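# Seat the rubber seal fully into the lid's groove

## Task

Push the rubber seal down into the lid's groove so that it sits in the groove along its entire length, all the way round.

## Robot and tools

Robot: two Franka FR3 arms, left_arm and right_arm, each carrying a Robotiq 2F-140 gripper with a wrist camera. The left gripper's fingers can fold at a hinge: a part held near the fingertips (outer quarter of each pad) is squeezed normally, but one held nearer the palm can be pulled in, held loosely or let go, and a fingertip pushed into a surface folds easily unless the fingers are fully closed, which hides contact and can spoil the next grip. The right gripper's fingers are rigid. Calibrated base positions: left_arm (-0.023, +0.388, 0) m, right_arm (+0.023, -0.337, 0) m, both nearly unrotated.

Frames: the scene frame has its origin at table-top height midway between the nominal bases, +x pointing out over the table, +y toward left_arm, +z up. Printed hand positions (metres) and quaternions (wxyz) are in this frame and may be off by a few centimetres. Offsets in calls run along each Hand target's own axes: the gripper's +z is the direction the fingers point, y is the direction they open and close. end_effector_position is the spot between the pads when closed; fingertips extend about 33 mm past it at gaps up to 40 mm, only 9 mm when wide open.

execute_actions(actions, cameras): actions is a list of actions; each action is a list of up to 15 rows, one row per 1/30 s step; if fewer than 15 rows, the last row is held. Every row has 18 numbers in [-1, 1], always for both arms: left dx, dy, dz, rx, ry, rz, left gripper position, force_limit, speed, then the same nine for the right arm. The six pose numbers are an offset (not a pose) from that arm's Hand target as it was when the action began; every row counts from that same start, and a new action starts from the new Hand target, so repeating an offset keeps moving. Scale: 1.0 = 0.6 m for dx/dy/dz and 180 degrees for the rx/ry/rz rotation vector. Six zeros re-request the current Hand target. The three gripper numbers are absolute settings, so resend the previous values to leave a gripper unchanged (0 means zero). cameras: list of names, ["all"], or []; images come only when asked or when actions is empty.

Gripper settings: position +1 = fully open (140 mm), about -0.8 = pads touching, -1 = close until blocked. speed -1/0/+1 is roughly 30/140/250 mm/s. force_limit sets squeeze after a slow close (about 14 N at -1, 40 N at 0, 58 N at +1); faster closes grip much harder. Both start at +1. To squeeze harder, raise force_limit and nudge position (-1 to -0.98); to soften, open and reclose slowly.

move(target, speed, blend, blocking, cameras): target is one 18-number row or a list of up to 15 rows, same layout and scale as above; every row is an offset from the Hand targets at the move's start, not from the previous row. speed: path top speed in m/s, 0.002 to 2, default 0.25, one value or one per target. blend: corner rounding in metres for lists, 0 = stop at each target. blocking=false returns after about 0.5 s while the move continues. Paths are straight, do not avoid obstacles, and stop after 10 s. The result adds a move: line (done, off_target, moving, held, fault) and limits notes (paced = clipped, held = steps withheld). Faster moves make harder contact; aiming further past a surface presses harder.

wait(seconds 0 to 10) lets the scene run. stop() brakes a running move. zoom_image(camera, region=[x0, y0, x1, y1] pixels, at most 504 wide and tall) enlarges part of the newest image from cam_head_left, cam_head_right, cam_low, cam_left_wrist or cam_right_wrist. set_collision_behavior(contact_force_n: 20, 40 or 85) changes the contact force limit (starts at 20 N), not during a move. clear_fault(arm) clears a reported torque or force fault. read_manual gives licence text. finished_scene(scene) ends the scene irreversibly; the seal must stay seated without the robot.

Controller: each step the commanded pose is clipped to within 70 mm and 16 degrees of the measured one, so Hand target in the result may be the clipped value and the gripper may rest short of it; a fresh command (even zeros) asks for it again, or send the missing distance. To stop pushing on something, command the target back past the gripper.

Result lines: end_effector_position/quat, Hand target, Tool commands, object_status (0 moving, 1 blocked while opening, 2 blocked while closing = something gripped, 3 reached requested position or pads met), position_measured in counts (3 open, 75 = 100 mm, 139 = 60 mm, 200 = 20 mm, 230 pads touching), joint torques, external joint torques (estimated outside load per joint), Flange force along gripper x y z (includes held weight, has offset), Joint velocities (may read within noise), MOTOR HOT and fault lines.

Avoid: anything falling or being left off the table; dropping or releasing moving parts; fast impacts with fixed or heavy objects; the two arms or grippers pressing on each other (never close one gripper on the other's fingers); gripping hard on a part still resting on something. An arm halts on a torque fault (joint load limits 20/20/18/18/12/12/12 N m), on outside force reaching the contact limit (held weight counts), on passing a joint range, or on overspeed; clear with clear_fault, releasing the grip first if it pins the arm. Long holds, stretched arms or pushing toward unreachable poses heat motors and can brake an arm for 30 to 60 s. The scene keeps running while you think.

Each tool is called after "Request:" by a JSON object that holds its "method" and its "body".

## Session

Request:
{"method": "execute_actions", "body": {"actions": []}}

Scene clock: 0.00 s.
left_arm: end_effector_position=(+0.6033, +0.1524, +0.2057) position_measured=3 object_status=3 end_effector_quat_wxyz=(+0.146, -0.671, +0.721, +0.097) | right_arm: end_effector_position=(+0.3945, -0.2103, +0.2726) position_measured=3 object_status=3 end_effector_quat_wxyz=(-0.196, +0.869, -0.220, -0.398)
Joint positions: left_arm=[-0.527 0.469 -0.015 -1.471 0.357 1.825 -0.547] | right_arm=[0.023 0.136 -0.071 -1.93 0.507 1.281 -1.227]
Joint velocities: within noise
Joint torques (N m): no reading
External joint torques (N m): no reading
Flange force (N): no reading
Hand target: left_arm +0.6033, +0.1524, +0.2057; -0.146, +0.671, -0.721, -0.097 | right_arm +0.3945, -0.2103, +0.2726; -0.196, +0.869, -0.220, -0.398
Tool commands: left_gripper/position=+1.0 left_gripper/force_limit=+1.0 left_gripper/speed=+1.0 right_gripper/position=+1.0 right_gripper/force_limit=+1.0 right_gripper/speed=+1.0

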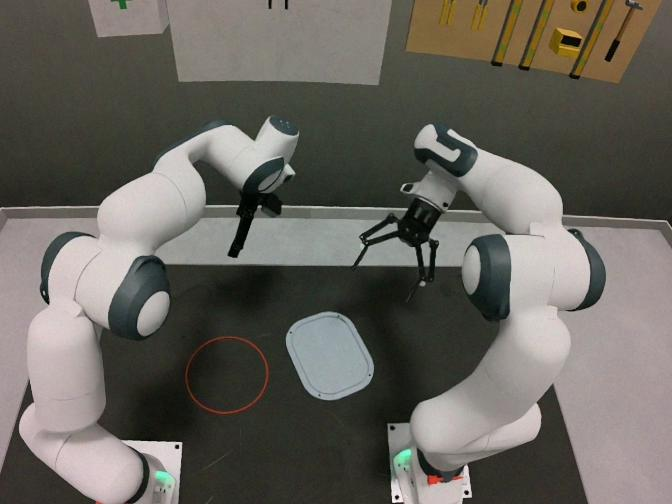

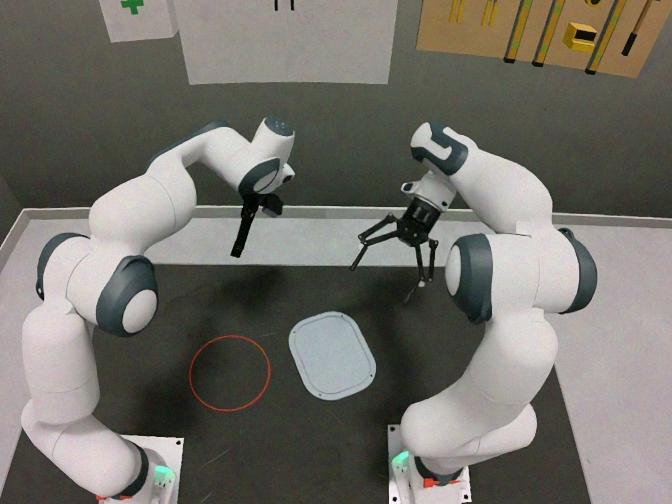

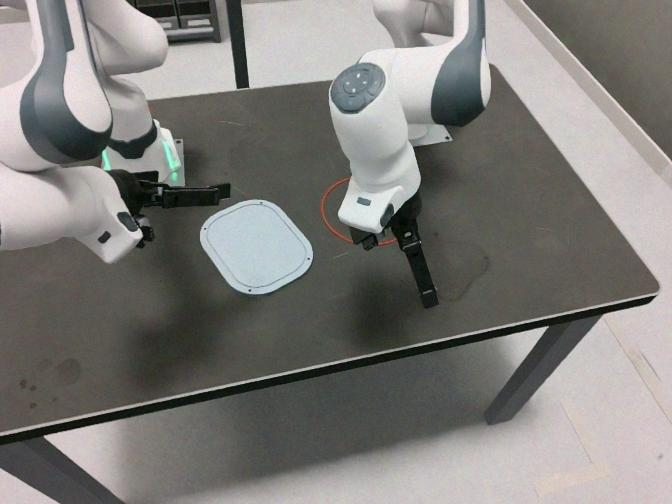

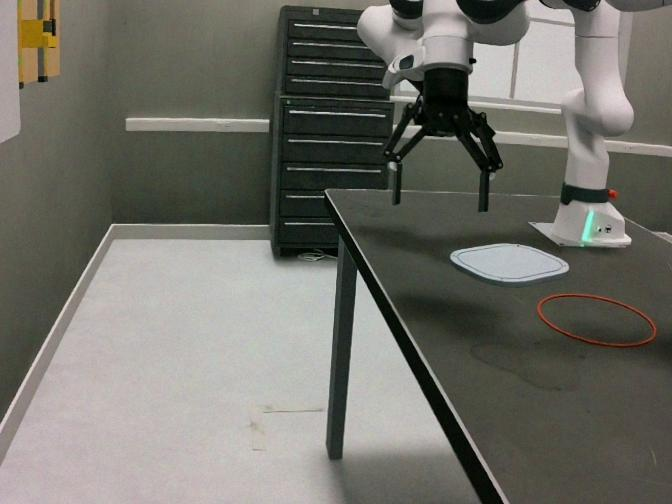

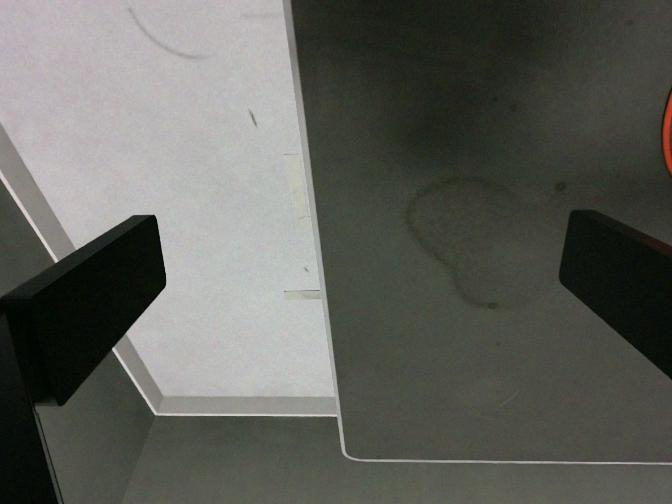

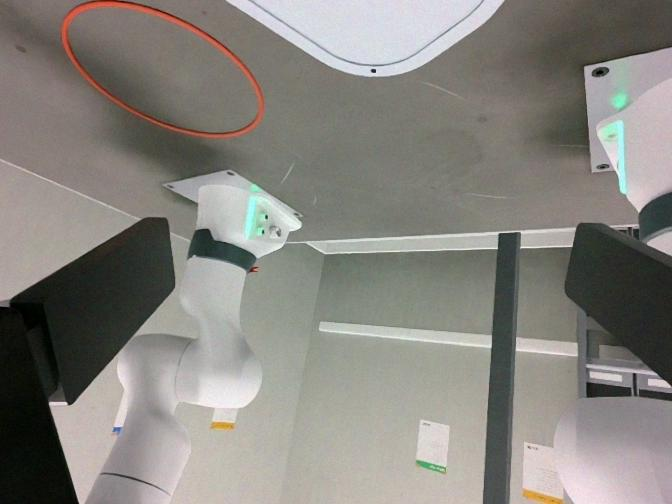

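Request:
{"method": "zoom_image", "body": {"camera": "cam_head_left", "region": [160, 290, 400, 430]}}

Request:
{"method": "zoom_image", "body": {"camera": "cam_high", "region": [180, 160, 460, 320]}}

Request:
{"method": "zoom_image", "body": {"camera": "cam_low", "region": [430, 220, 672, 360]}}

Request:
{"method": "zoom_image", "body": {"camera": "cam_right_wrist", "region": [40, 0, 540, 160]}}

Scaled by 2.100 from the camera's 672x504 image, which has a finer 960x720 frame.

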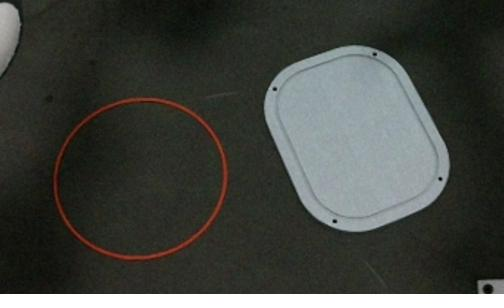

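Scaled by 1.800 from the camera's 672x504 image, which has a finer 960x720 frame.

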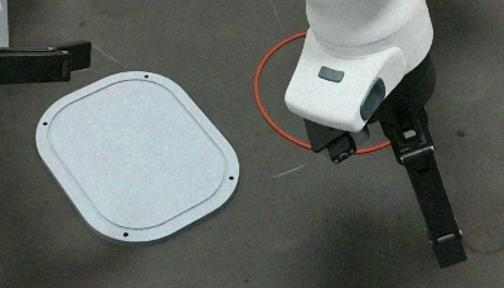

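Scaled by 2.083 from the camera's 672x504 image, which has a finer 960x720 frame.

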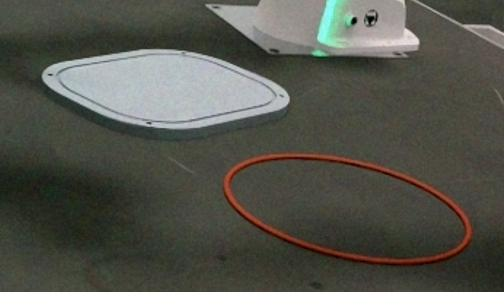

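Scaled by 1.008 from the camera's 672x504 image, which has a finer 960x720 frame.

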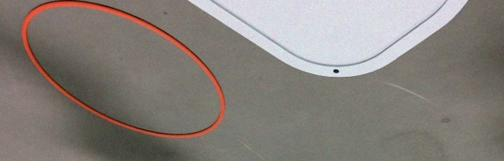

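Request:
{"method": "zoom_image", "body": {"camera": "cam_high", "region": [190, 190, 320, 300]}}

Request:
{"method": "zoom_image", "body": {"camera": "cam_head_left", "region": [280, 300, 380, 410]}}

Request:
{"method": "zoom_image", "body": {"camera": "cam_low", "region": [440, 230, 580, 300]}}

Request:
{"method": "zoom_image", "body": {"camera": "cam_low", "region": [530, 280, 670, 360]}}

Request:
{"method": "zoom_image", "body": {"camera": "cam_right_wrist", "region": [200, 0, 520, 100]}}

Scaled by 3.877 from the camera's 672x504 image, which has a finer 960x720 frame.

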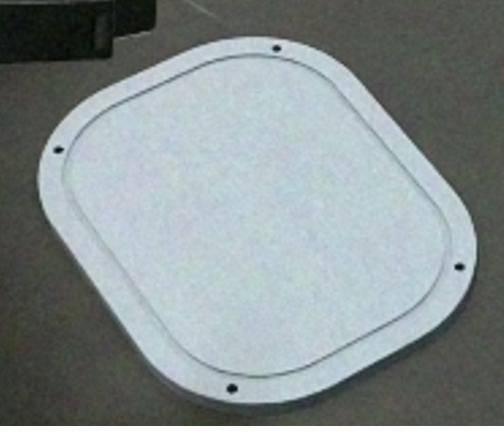

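Scaled by 4.582 from the camera's 672x504 image, which has a finer 960x720 frame.

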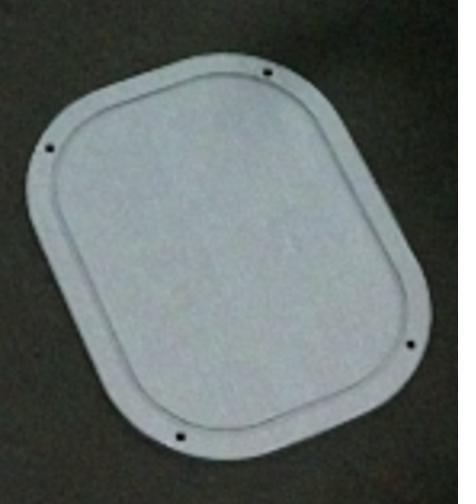

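Scaled by 3.600 from the camera's 672x504 image, which has a finer 960x720 frame.

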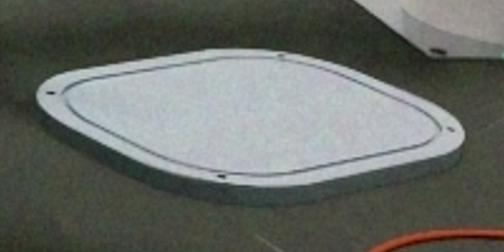

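Scaled by 3.600 from the camera's 672x504 image, which has a finer 960x720 frame.

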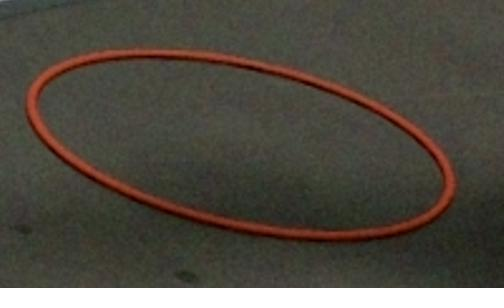

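Scaled by 1.575 from the camera's 672x504 image, which has a finer 960x720 frame.

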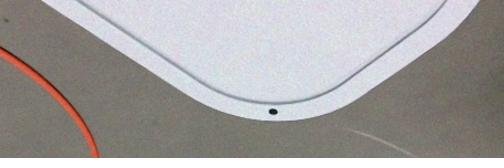

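Request:
{"method": "move", "body": {"target": [0.0568, 0.5728, -0.2223, -0.0222, 0.1100, -0.0226, 1, 1, 1, -0.0751, -0.1054, 0.0497, -0.0608, 0.2859, 0, 1, 1, 1], "speed": 0.2, "cameras": ["all"]}}

Scene clock: 179.70 s.
left_arm: end_effector_position=(+0.2497, +0.1032, +0.2998) position_measured=3 object_status=3 end_effector_quat_wxyz=(+0.000, +0.704, -0.710, +0.001) | right_arm: end_effector_position=(+0.3836, -0.1322, +0.3001) position_measured=3 object_status=3 end_effector_quat_wxyz=(+0.000, +0.970, -0.242, -0.002)
Joint positions: left_arm=[-0.653 -0.529 -0.155 -2.38 -0.081 1.856 -0.723] | right_arm=[0.069 -0.499 0.412 -2.318 0.203 1.847 -0.746]
Joint velocities: left_arm=[within noise] | right_arm=[0 0 -0.001 -0.001 0.001 0 0.006]
Joint torques (N m): left_arm=[-0.2 -14.29 0.87 25.84 0.51 2.17 -0.18] | right_arm=[-0.92 -13.54 -5.02 24.34 0.65 2.89 0.14]
External joint torques (N m): left_arm=[-0.14 -0.5 -0.84 1.25 -0.24 -0.44 -0.18] | right_arm=[-0.87 -0.67 1.16 -0.34 -0.12 0.23 0.14]
Flange force (N): left_arm=[2.4 0.4 -4.1] | right_arm=[-1.6 0.3 1.6]
Hand target: left_arm +0.2486, +0.1037, +0.3001; +0.000, +0.707, -0.707, +0.000 | right_arm +0.3840, -0.1325, +0.3001; -0.001, +0.969, -0.245, +0.000
Off the commanded pose: left_arm 0.001 m, 1 deg | right_arm 0.001 m, 0 deg.
move: done
camera_calibration:
cam_left_wrist: T_world_to_cam=[[-0.999585, 0.0281178, 0.00622013, 0.253549], [0.0285421, 0.938621, 0.343766, -0.205436], [0.00382761, 0.343801, -0.939035, 0.389754], [0, 0, 0, 1]] pos_world=[0.257816, 0.051699, 0.435037]
cam_right_wrist: T_world_to_cam=[[-0.454266, -0.890787, -0.0119071, 0.0715517], [-0.841973, 0.424929, 0.332442, 0.288667], [-0.291075, 0.161042, -0.943049, 0.55906], [0, 0, 0, 1]] pos_world=[0.438282, -0.148958, 0.432108]

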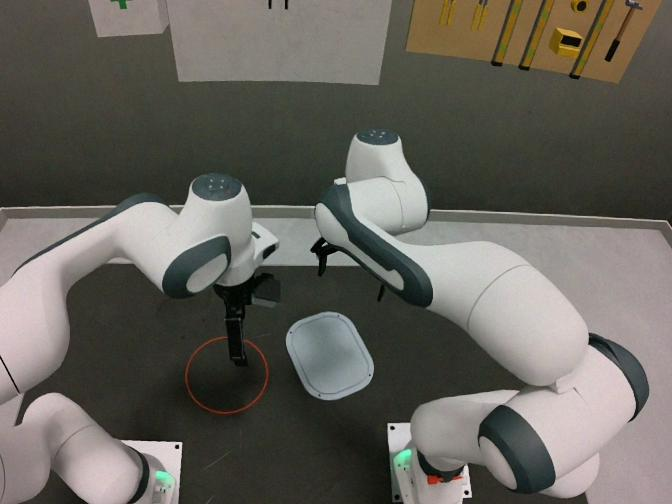

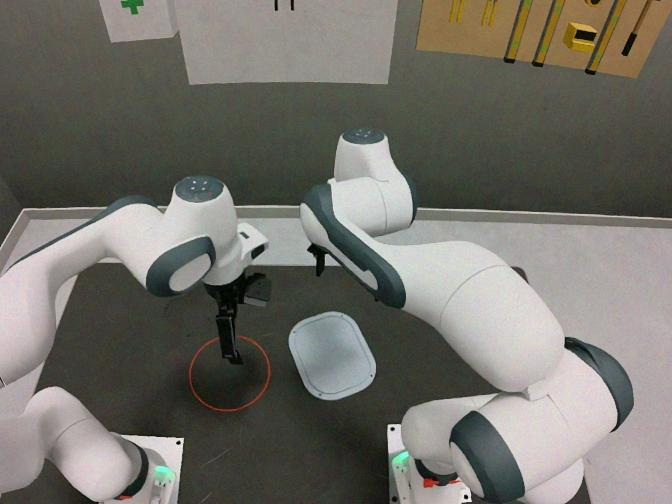

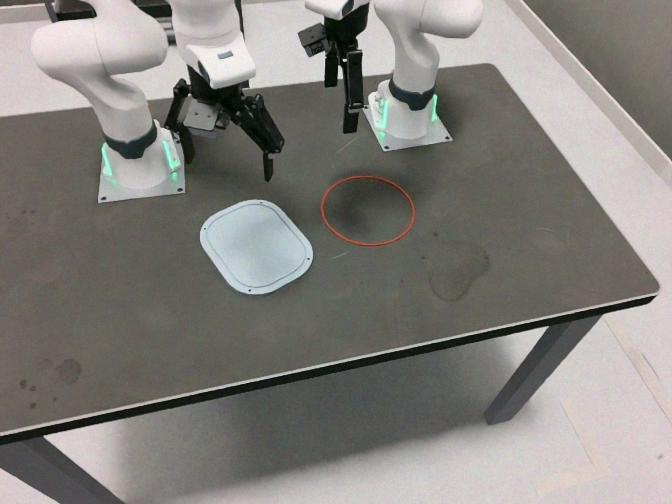

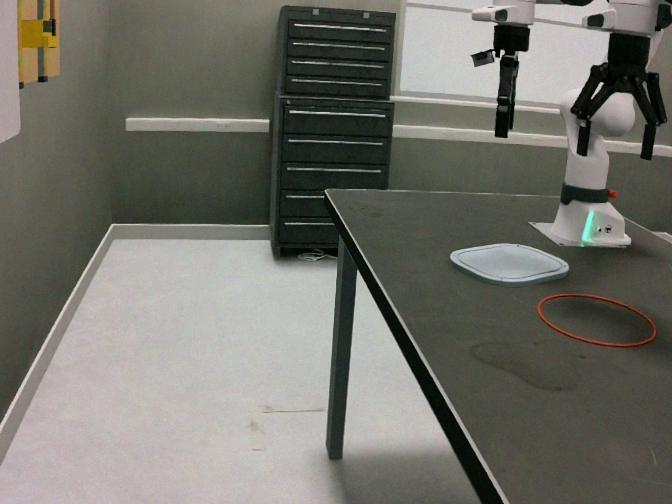

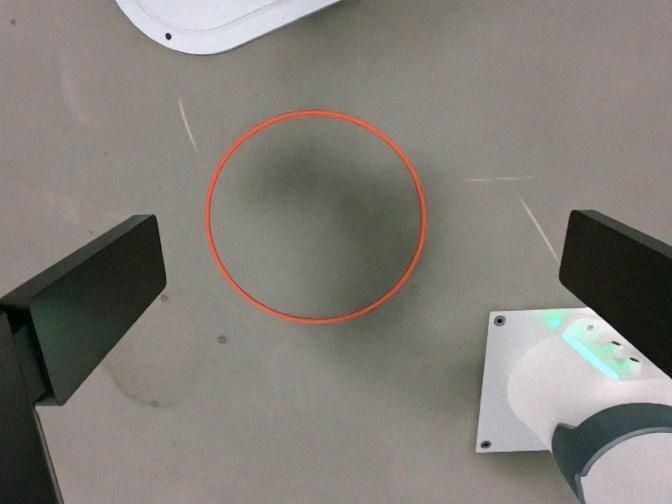

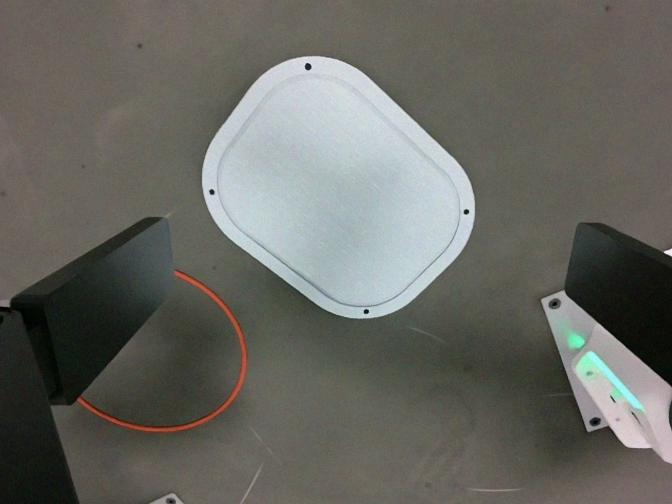

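Request:
{"method": "zoom_image", "body": {"camera": "cam_right_wrist", "region": [190, 40, 490, 330]}}

Request:
{"method": "zoom_image", "body": {"camera": "cam_right_wrist", "region": [190, 40, 340, 180]}}

Request:
{"method": "zoom_image", "body": {"camera": "cam_right_wrist", "region": [340, 180, 490, 330]}}

Request:
{"method": "zoom_image", "body": {"camera": "cam_left_wrist", "region": [190, 95, 440, 335]}}

Scaled by 1.680 from the camera's 672x504 image, which has a finer 960x720 frame.

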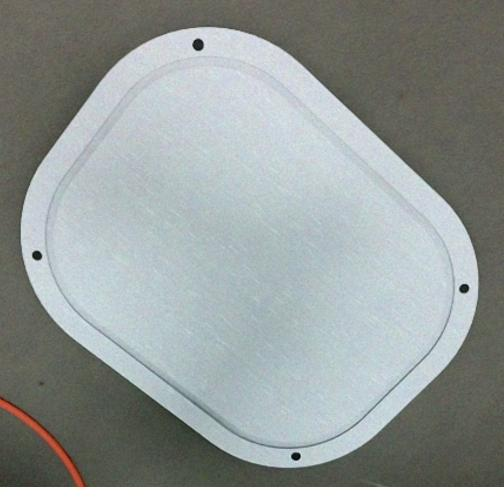

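Scaled by 3.360 from the camera's 672x504 image, which has a finer 960x720 frame.

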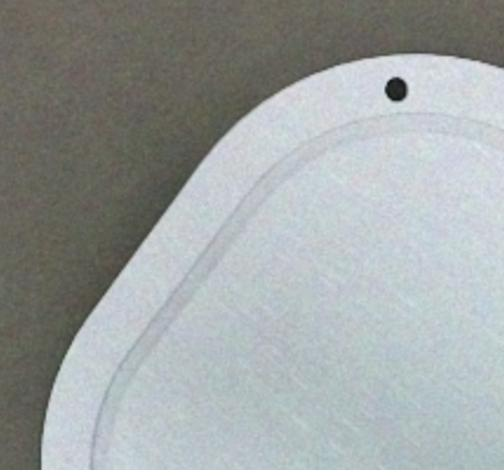

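Scaled by 3.360 from the camera's 672x504 image, which has a finer 960x720 frame.

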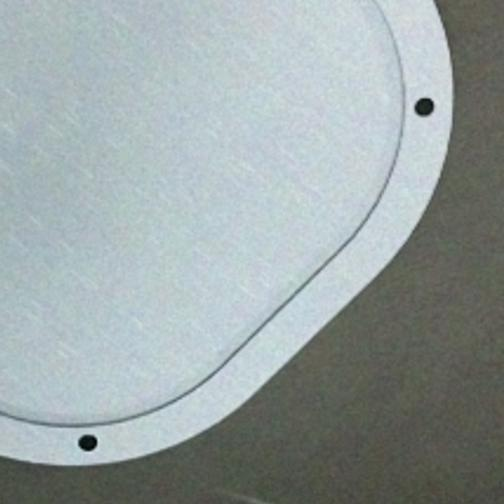

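Scaled by 2.016 from the camera's 672x504 image, which has a finer 960x720 frame.

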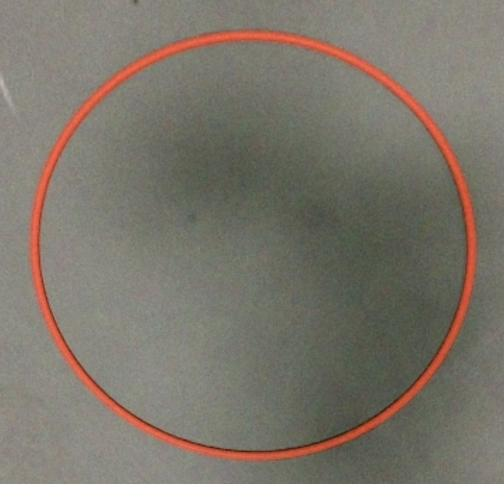

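Request:
{"method": "zoom_image", "body": {"camera": "cam_right_wrist", "region": [195, 170, 295, 270]}}

Request:
{"method": "zoom_image", "body": {"camera": "cam_right_wrist", "region": [270, 230, 390, 330]}}

Request:
{"method": "zoom_image", "body": {"camera": "cam_right_wrist", "region": [320, 50, 420, 150]}}

Request:
{"method": "zoom_image", "body": {"camera": "cam_right_wrist", "region": [390, 110, 490, 210]}}

Scaled by 5.040 from the camera's 672x504 image, which has a finer 960x720 frame.

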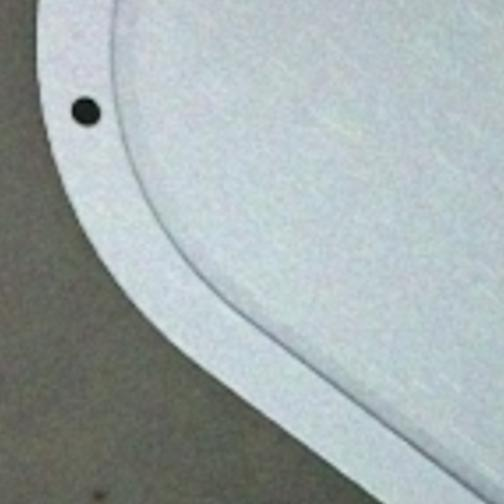

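Scaled by 4.200 from the camera's 672x504 image, which has a finer 960x720 frame.

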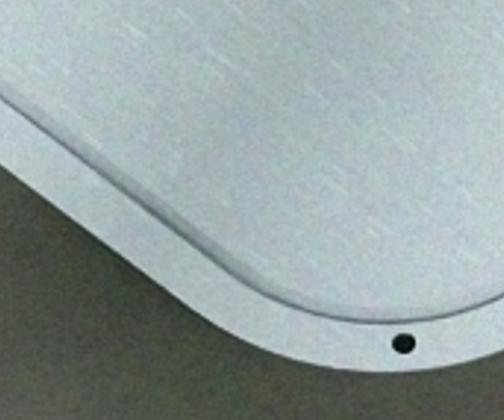

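Scaled by 5.040 from the camera's 672x504 image, which has a finer 960x720 frame.

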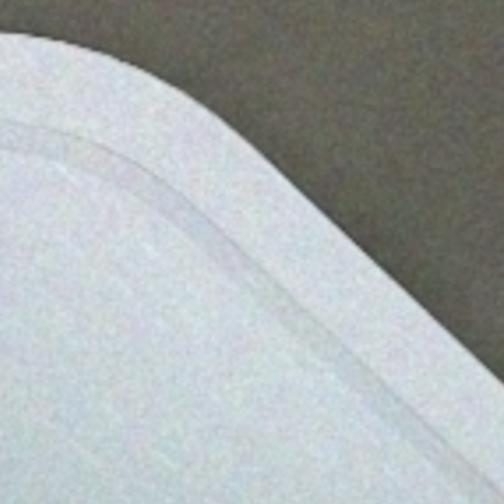

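Scaled by 5.040 from the camera's 672x504 image, which has a finer 960x720 frame.

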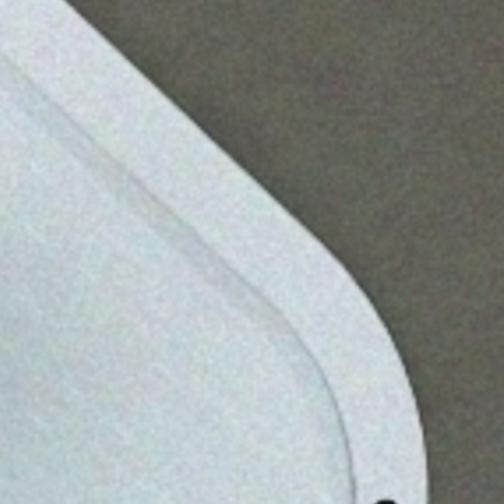

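Request:
{"method": "move", "body": {"target": [-0.2272, -0.1357, 0.3002, 0, 0, 0.6256, -1, -1, 0, 0, 0, 0, 0, 0, 0, -1, -1, 0], "speed": 0.25}}

Request:
{"method": "move", "body": {"target": [0, 0, 0, 0, 0, 0, -1, -1, 0, -0.3399, -0.1241, 0.3002, 0, 0, -0.0322, -1, -1, 0], "speed": 0.25, "cameras": ["all"]}}

Scene clock: 557.17 s.
left_arm: end_effector_position=(+0.3293, +0.2398, +0.1189) position_measured=233 object_status=3 end_effector_quat_wxyz=(-0.001, +0.191, +0.982, +0.000) | right_arm: end_effector_position=(+0.3836, -0.1322, +0.3001) position_measured=233 object_status=3 end_effector_quat_wxyz=(+0.000, +0.970, -0.243, -0.001)
Joint positions: left_arm=[-1.372 -0.587 0.982 -2.692 0.624 2.234 1.093] | right_arm=[0.069 -0.499 0.412 -2.318 0.203 1.847 -0.744]
Joint velocities: left_arm=[0.001 0.001 0.001 0 0 -0.001 0.005] | right_arm=[within noise]
Joint torques (N m): left_arm=[-0.87 -2.23 -11.7 21.24 1.14 2.01 0.21] | right_arm=[-0.82 -13.46 -5.1 24.33 0.66 2.88 0.25]
External joint torques (N m): left_arm=[-0.89 0.03 -0.41 1.7 0.53 -0.44 0.21] | right_arm=[-0.88 -0.65 0.92 -0.29 -0.11 0.23 0.25]
Flange force (N): left_arm=[-5.4 -0.5 -3.0] | right_arm=[-1.4 0.3 1.4]
Hand target: left_arm +0.3300, +0.2398, +0.1198; +0.000, +0.196, +0.981, +0.000 | right_arm +0.3840, -0.1325, +0.3001; -0.001, +0.969, -0.245, +0.000
Off the commanded pose: left_arm 0.001 m, 1 deg | right_arm 0.001 m, 0 deg.
move: done

Scene clock: 559.57 s.
left_arm: end_effector_position=(+0.3293, +0.2398, +0.1189) position_measured=233 object_status=3 end_effector_quat_wxyz=(-0.001, +0.192, +0.981, +0.000) | right_arm: end_effector_position=(+0.2389, +0.0289, +0.1194) position_measured=233 object_status=3 end_effector_quat_wxyz=(+0.001, +0.981, -0.192, -0.001)
Joint positions: left_arm=[-1.372 -0.587 0.982 -2.692 0.624 2.234 1.096] | right_arm=[0.153 -0.352 0.942 -2.579 0.394 2.324 -0.44]
Joint velocities: left_arm=[within noise] | right_arm=[-0.001 -0.001 -0.001 0 0 0 0.007]
Joint torques (N m): left_arm=[-0.53 -1.82 -12.2 21.17 0.91 2.06 0.26] | right_arm=[-0.95 -8.6 -6.47 21.54 0.44 2.86 0.31]
External joint torques (N m): left_arm=[-0.45 0.43 -0.83 1.62 0.3 -0.4 0.26] | right_arm=[-0.97 -0.33 1.06 0.29 -0.12 0.23 0.31]
Flange force (N): left_arm=[-4.6 -0.7 -3.4] | right_arm=[0.2 -6.2 3.3]
Hand target: left_arm +0.3300, +0.2398, +0.1198; +0.000, +0.196, +0.981, +0.000 | right_arm +0.2399, +0.0302, +0.1202; -0.001, +0.981, -0.196, +0.000
Off the commanded pose: left_arm 0.001 m, 0 deg | right_arm 0.002 m, 1 deg.
move: done
camera_calibration:
cam_left_wrist: T_world_to_cam=[[0.395303, 0.918525, 0.00692232, -0.342583], [0.861764, -0.373463, 0.34335, -0.233463], [0.31796, -0.129762, -0.939182, 0.182825], [0, 0, 0, 1]] pos_world=[0.278483, 0.251205, 0.254237]
cam_right_wrist: T_world_to_cam=[[-0.361285, -0.932412, -0.00897551, 0.125909], [-0.880821, 0.338105, 0.33142, 0.170423], [-0.305985, 0.127643, -0.943441, 0.325152], [0, 0, 0, 1]] pos_world=[0.295093, 0.0182752, 0.25141]

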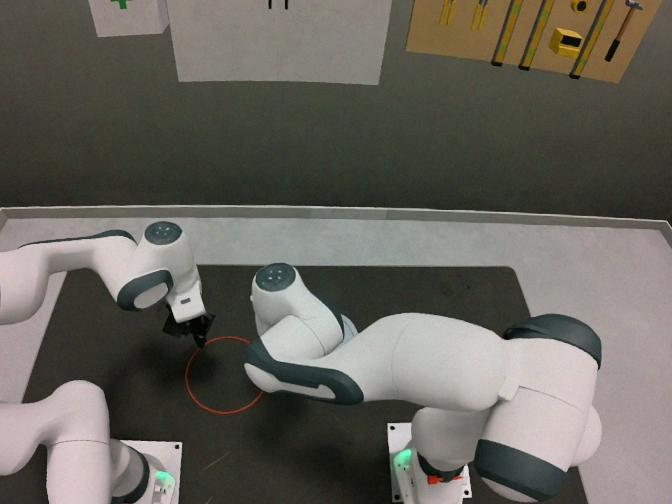

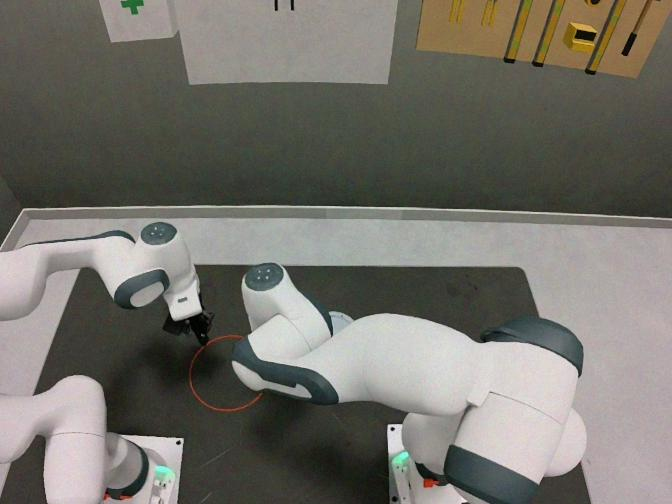

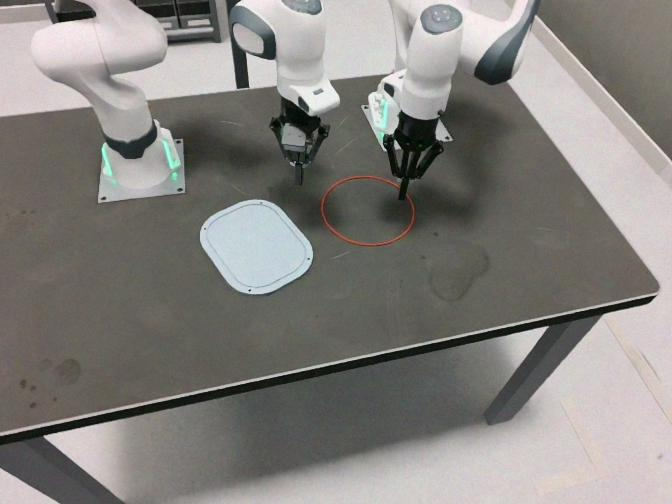

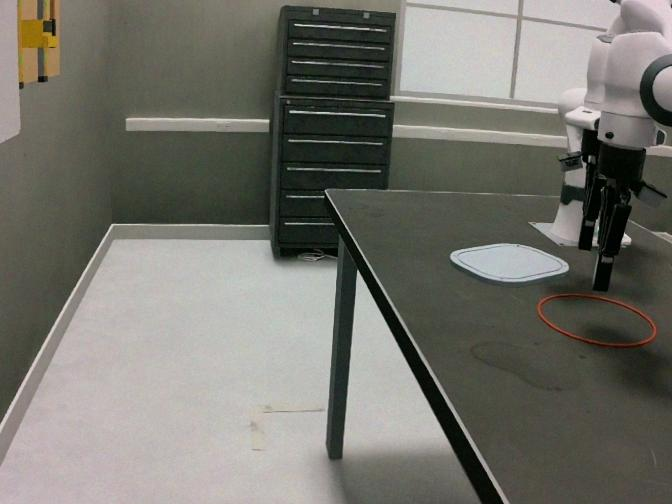

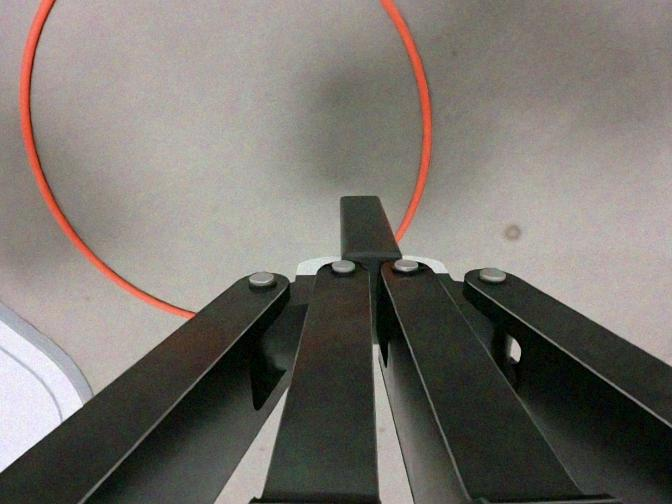

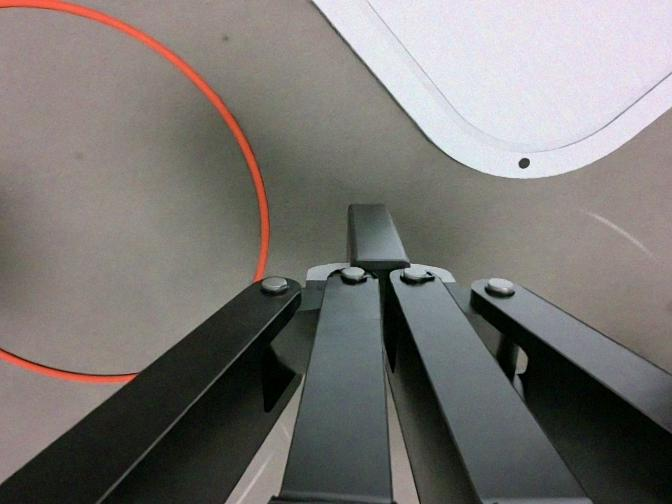

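Request:
{"method": "move", "body": {"target": [0, 0, 0.108, 0, 0, 0, -1, -1, 0, 0, 0, 0.108, 0, 0, 0, -1, -1, 0], "speed": 0.12}}

Request:
{"method": "move", "body": {"target": [0, 0, 0.0117, 0, 0, 0, -1, -1, 0, 0, 0, 0.0117, 0, 0, 0, -1, -1, 0], "speed": 0.03, "cameras": ["cam_left_wrist", "cam_right_wrist", "cam_low"]}}

Scene clock: 598.97 s.
left_arm: end_effector_position=(+0.3284, +0.2400, +0.0547) position_measured=233 object_status=3 end_effector_quat_wxyz=(-0.002, +0.192, +0.981, -0.001) | right_arm: end_effector_position=(+0.2390, +0.0293, +0.0551) position_measured=233 object_status=3 end_effector_quat_wxyz=(+0.000, +0.981, -0.194, -0.001)
Joint positions: left_arm=[-1.521 -0.415 1.199 -2.74 0.646 2.472 1.102] | right_arm=[-0.017 -0.14 1.128 -2.634 0.236 2.559 -0.313]
Joint torques (N m): left_arm=[-0.91 -1.1 -9.26 19.13 1.01 2.39 0.2] | right_arm=[-0.92 -7.86 -2.27 19.48 0.01 2.86 0.19]
External joint torques (N m): left_arm=[-0.96 0.68 -0.38 1.6 0.53 -0.07 0.2] | right_arm=[-0.9 0.42 1.07 0.27 -0.41 0.24 0.19]
Flange force (N): left_arm=[-8.3 -1.5 2.7] | right_arm=[0.0 0.0 0.0]
Hand target: left_arm +0.3300, +0.2398, +0.0550; +0.000, +0.196, +0.981, +0.000 | right_arm +0.2398, +0.0302, +0.0554; -0.001, +0.981, -0.196, +0.000
Off the commanded pose: left_arm 0.002 m, 0 deg | right_arm 0.001 m, 0 deg.
move: done

Scene clock: 600.20 s.
left_arm: end_effector_position=(+0.3300, +0.2397, +0.0486) position_measured=233 object_status=3 end_effector_quat_wxyz=(+0.000, +0.192, +0.981, -0.001) | right_arm: end_effector_position=(+0.2396, +0.0305, +0.0490) position_measured=233 object_status=3 end_effector_quat_wxyz=(-0.001, +0.981, -0.194, -0.001)
Joint positions: left_arm=[-1.553 -0.395 1.236 -2.741 0.647 2.5 1.102] | right_arm=[-0.054 -0.106 1.162 -2.635 0.19 2.586 -0.279]
Joint velocities: left_arm=[within noise] | right_arm=[0.001 0 0 0 0.001 0.001 0.005]
Joint torques (N m): left_arm=[-0.91 -0.35 -8.9 18.45 1.01 2.4 0.25] | right_arm=[-0.92 -7.48 -1.48 18.54 0 2.84 0.39]
External joint torques (N m): left_arm=[-0.89 1.03 -0.24 1.17 0.54 -0.07 0.25] | right_arm=[-0.82 0.49 1.19 -0.36 -0.4 0.24 0.39]
Flange force (N): left_arm=[-8.4 -1.4 5.0] | right_arm=[0.0 0.0 0.0]
Hand target: left_arm +0.3300, +0.2398, +0.0480; +0.000, +0.196, +0.981, +0.000 | right_arm +0.2398, +0.0302, +0.0484; -0.001, +0.981, -0.196, +0.000
Off the commanded pose: left_arm 0.001 m, 1 deg | right_arm 0.001 m, 0 deg.
move: done
camera_calibration:
cam_left_wrist: T_world_to_cam=[[0.394246, 0.918991, 0.00497882, -0.341934], [0.862287, -0.371783, 0.343859, -0.210553], [0.317854, -0.131272, -0.939008, 0.116969], [0, 0, 0, 1]] pos_world=[0.279184, 0.251309, 0.183938]
cam_right_wrist: T_world_to_cam=[[-0.364806, -0.930991, -0.013112, 0.128021], [-0.88012, 0.340209, 0.33113, 0.193576], [-0.303818, 0.132338, -0.943494, 0.258118], [0, 0, 0, 1]] pos_world=[0.295493, 0.0191709, 0.181113]
Images, in order (width x height): cam_low 672x504, cam_left_wrist 672x504, cam_right_wrist 672x504.

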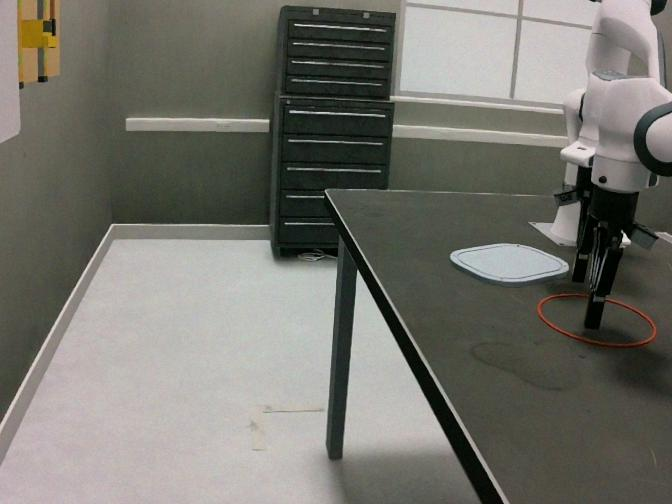

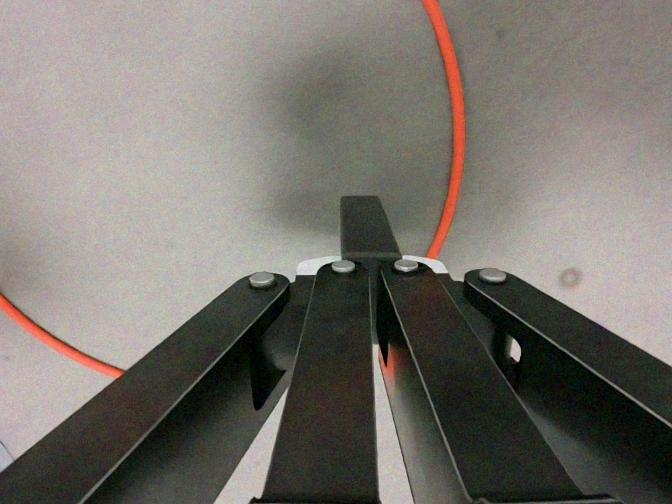

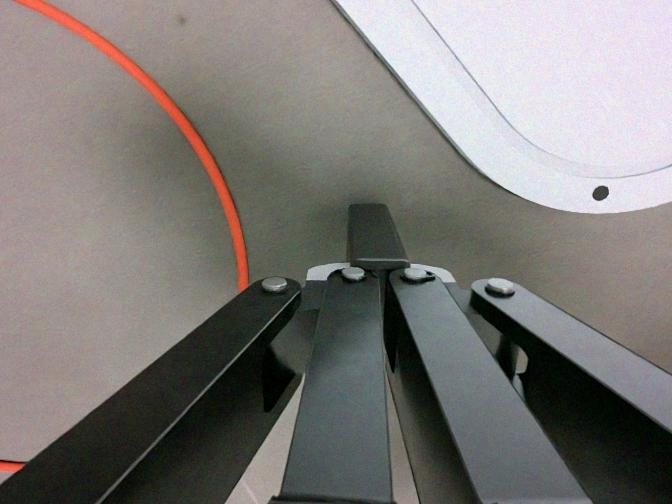

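Request:
{"method": "move", "body": {"target": [0, 0, 0.0083, 0, 0, 0, -1, -1, 0, 0, 0, 0.0083, 0, 0, 0, -1, -1, 0], "speed": 0.03}}

Request:
{"method": "move", "body": {"target": [0, 0, 0.005, 0, 0, 0, -1, -1, 0, 0, 0, 0.005, 0, 0, 0, -1, -1, 0], "speed": 0.03}}

Request:
{"method": "move", "body": {"target": [0, 0, 0.004, 0, 0, 0, -1, -1, 0, 0, 0, 0.004, 0, 0, 0, -1, -1, 0], "speed": 0.03}}

Scene clock: 614.70 s.
left_arm: end_effector_position=(+0.3300, +0.2396, +0.0436) position_measured=233 object_status=3 end_effector_quat_wxyz=(+0.000, +0.192, +0.981, -0.001) | right_arm: end_effector_position=(+0.2397, +0.0305, +0.0440) position_measured=233 object_status=3 end_effector_quat_wxyz=(-0.001, +0.981, -0.194, -0.001)
Joint positions: left_arm=[-1.579 -0.381 1.266 -2.742 0.648 2.519 1.103] | right_arm=[-0.083 -0.079 1.185 -2.638 0.146 2.605 -0.248]
Joint velocities: left_arm=[within noise] | right_arm=[0 -0.001 0.001 0.001 0 0 0.006]
Joint torques (N m): left_arm=[-0.92 -0.02 -8.71 18.18 0.99 2.4 0.2] | right_arm=[-0.91 -7.42 -0.88 18.28 -0.03 2.86 0.35]
External joint torques (N m): left_arm=[-0.86 0.95 -0.26 1.26 0.54 -0.04 0.2] | right_arm=[-0.85 0.44 1.09 -0.41 -0.43 0.25 0.35]
Flange force (N): left_arm=[-8.1 -1.5 4.9] | right_arm=[0.0 0.0 0.0]
Hand target: left_arm +0.3300, +0.2398, +0.0430; +0.000, +0.196, +0.981, +0.000 | right_arm +0.2398, +0.0302, +0.0434; -0.001, +0.981, -0.196, +0.000
Off the commanded pose: left_arm 0.001 m, 0 deg | right_arm 0.001 m, 0 deg.
move: done

Scene clock: 615.80 s.
left_arm: end_effector_position=(+0.3301, +0.2396, +0.0406) position_measured=233 object_status=3 end_effector_quat_wxyz=(+0.000, +0.192, +0.981, -0.001) | right_arm: end_effector_position=(+0.2398, +0.0306, +0.0410) position_measured=233 object_status=3 end_effector_quat_wxyz=(-0.001, +0.981, -0.194, -0.001)
Joint positions: left_arm=[-1.597 -0.373 1.286 -2.743 0.65 2.53 1.103] | right_arm=[-0.1 -0.06 1.197 -2.639 0.114 2.616 -0.225]
Joint velocities: left_arm=[within noise] | right_arm=[0.001 0 -0.001 0.001 0.001 0 0.006]
Joint torques (N m): left_arm=[-0.91 0.21 -8.63 17.94 0.98 2.39 0.18] | right_arm=[-0.95 -7.37 -0.4 18.04 -0.02 2.87 0.31]
External joint torques (N m): left_arm=[-0.9 0.93 -0.32 1.01 0.53 -0.07 0.18] | right_arm=[-0.98 0.56 1.02 -0.52 -0.4 0.27 0.31]
Flange force (N): left_arm=[0.0 0.0 0.0] | right_arm=[0.0 0.0 0.0]
Hand target: left_arm +0.3300, +0.2398, +0.0400; +0.000, +0.196, +0.981, +0.000 | right_arm +0.2398, +0.0303, +0.0404; -0.001, +0.981, -0.196, +0.000
Off the commanded pose: left_arm 0.001 m, 0 deg | right_arm 0.001 m, 0 deg.
move: done

Scene clock: 616.90 s.
left_arm: end_effector_position=(+0.3301, +0.2396, +0.0382) position_measured=233 object_status=3 end_effector_quat_wxyz=(+0.000, +0.193, +0.981, -0.001) | right_arm: end_effector_position=(+0.2398, +0.0305, +0.0386) position_measured=233 object_status=3 end_effector_quat_wxyz=(-0.001, +0.981, -0.194, -0.001)
Joint positions: left_arm=[-1.612 -0.367 1.303 -2.743 0.651 2.539 1.103] | right_arm=[-0.112 -0.043 1.205 -2.641 0.085 2.624 -0.204]
Joint velocities: left_arm=[within noise] | right_arm=[0 0 0 0 -0.001 0 0.006]
Joint torques (N m): left_arm=[-0.88 0.54 -8.51 17.82 0.98 2.4 0.16] | right_arm=[-0.95 -7.45 0.01 17.86 -0.04 2.86 0.25]
External joint torques (N m): left_arm=[-0.87 1.05 -0.27 0.99 0.54 -0.07 0.16] | right_arm=[-0.91 0.53 1.11 -0.72 -0.42 0.24 0.25]
Flange force (N): left_arm=[0.0 0.0 0.0] | right_arm=[0.0 0.0 0.0]
Hand target: left_arm +0.3300, +0.2398, +0.0376; +0.000, +0.196, +0.981, +0.000 | right_arm +0.2398, +0.0303, +0.0380; -0.001, +0.981, -0.196, +0.000
Off the commanded pose: left_arm 0.001 m, 0 deg | right_arm 0.001 m, 0 deg.
move: done

Request:
{"method": "move", "body": {"target": [0, 0, 0.0033, 0, 0, 0, -1, -1, 0, 0, 0, 0.0033, 0, 0, 0, -1, -1, 0], "speed": 0.02}}

Request:
{"method": "move", "body": {"target": [0, 0, 0.0033, 0, 0, 0, -1, -1, 0, 0, 0, 0.0033, 0, 0, 0, -1, -1, 0], "speed": 0.02}}

Request:
{"method": "move", "body": {"target": [0, 0, 0.0033, 0, 0, 0, -1, -1, 0, 0, 0, 0.0033, 0, 0, 0, -1, -1, 0], "speed": 0.02, "cameras": ["cam_left_wrist", "cam_right_wrist", "cam_low", "cam_high"]}}

Scene clock: 628.43 s.
left_arm: end_effector_position=(+0.3301, +0.2396, +0.0363) position_measured=233 object_status=3 end_effector_quat_wxyz=(-0.001, +0.193, +0.981, -0.001) | right_arm: end_effector_position=(+0.2396, +0.0305, +0.0372) position_measured=233 object_status=3 end_effector_quat_wxyz=(+0.000, +0.981, -0.192, -0.001)
Joint positions: left_arm=[-1.625 -0.362 1.317 -2.743 0.652 2.546 1.103] | right_arm=[-0.116 -0.032 1.207 -2.641 0.064 2.628 -0.192]
Joint torques (N m): left_arm=[-1.1 0.81 -8.33 17.72 0.97 2.38 0.11] | right_arm=[-1.02 -7.68 -0.23 17.71 0.16 2.84 0.05]
External joint torques (N m): left_arm=[-1.15 1.02 -0.25 1.04 0.54 -0.06 0.11] | right_arm=[-0.99 0.39 0.6 -0.73 -0.21 0.23 0.05]
External joint torques when the fault began: right_arm=[-1.72 2.24 0.11 -2.37 -0.49 0.85 0.25]
Flange force (N): left_arm=[0.0 0.0 0.0] | right_arm=[0.0 0.0 0.0]
Flange force when the fault began (N): right_arm=[0.0 0.0 0.0]
Hand target: left_arm +0.3300, +0.2398, +0.0356; +0.000, +0.196, +0.981, +0.000 | right_arm +0.2396, +0.0306, +0.0372; +0.000, +0.981, -0.192, -0.001 (not the last commanded pose)
Tool commands: left_gripper/position=-1.0 left_gripper/force_limit=-1.0 left_gripper/speed=+0.0 right_gripper/position=-1.0 right_gripper/force_limit=-1.0 right_gripper/speed=+0.003922
Off the commanded pose: left_arm 0.001 m, 0 deg | right_arm 0.001 m, 0 deg.
FORCE FAULT: contact force on the right arm reached its limit, and that arm stopped. The contact can be on any part of that arm, not only on its tool. That arm's remaining commands of this call were not run. That arm is still stopped at the end of this call. While its stop runs, that arm takes no new command, but execute_actions still moves its gripper.
CLEAR FAULT: the right arm stays stopped (Reflex) until you call clear_fault(arm="right_arm").
move: fault (right_arm)

not run: an earlier result of this reply reported a stop or a fault. Calls in your next reply go to the robot.

not run: an earlier result of this reply reported a stop or a fault. Calls in your next reply go to the robot.


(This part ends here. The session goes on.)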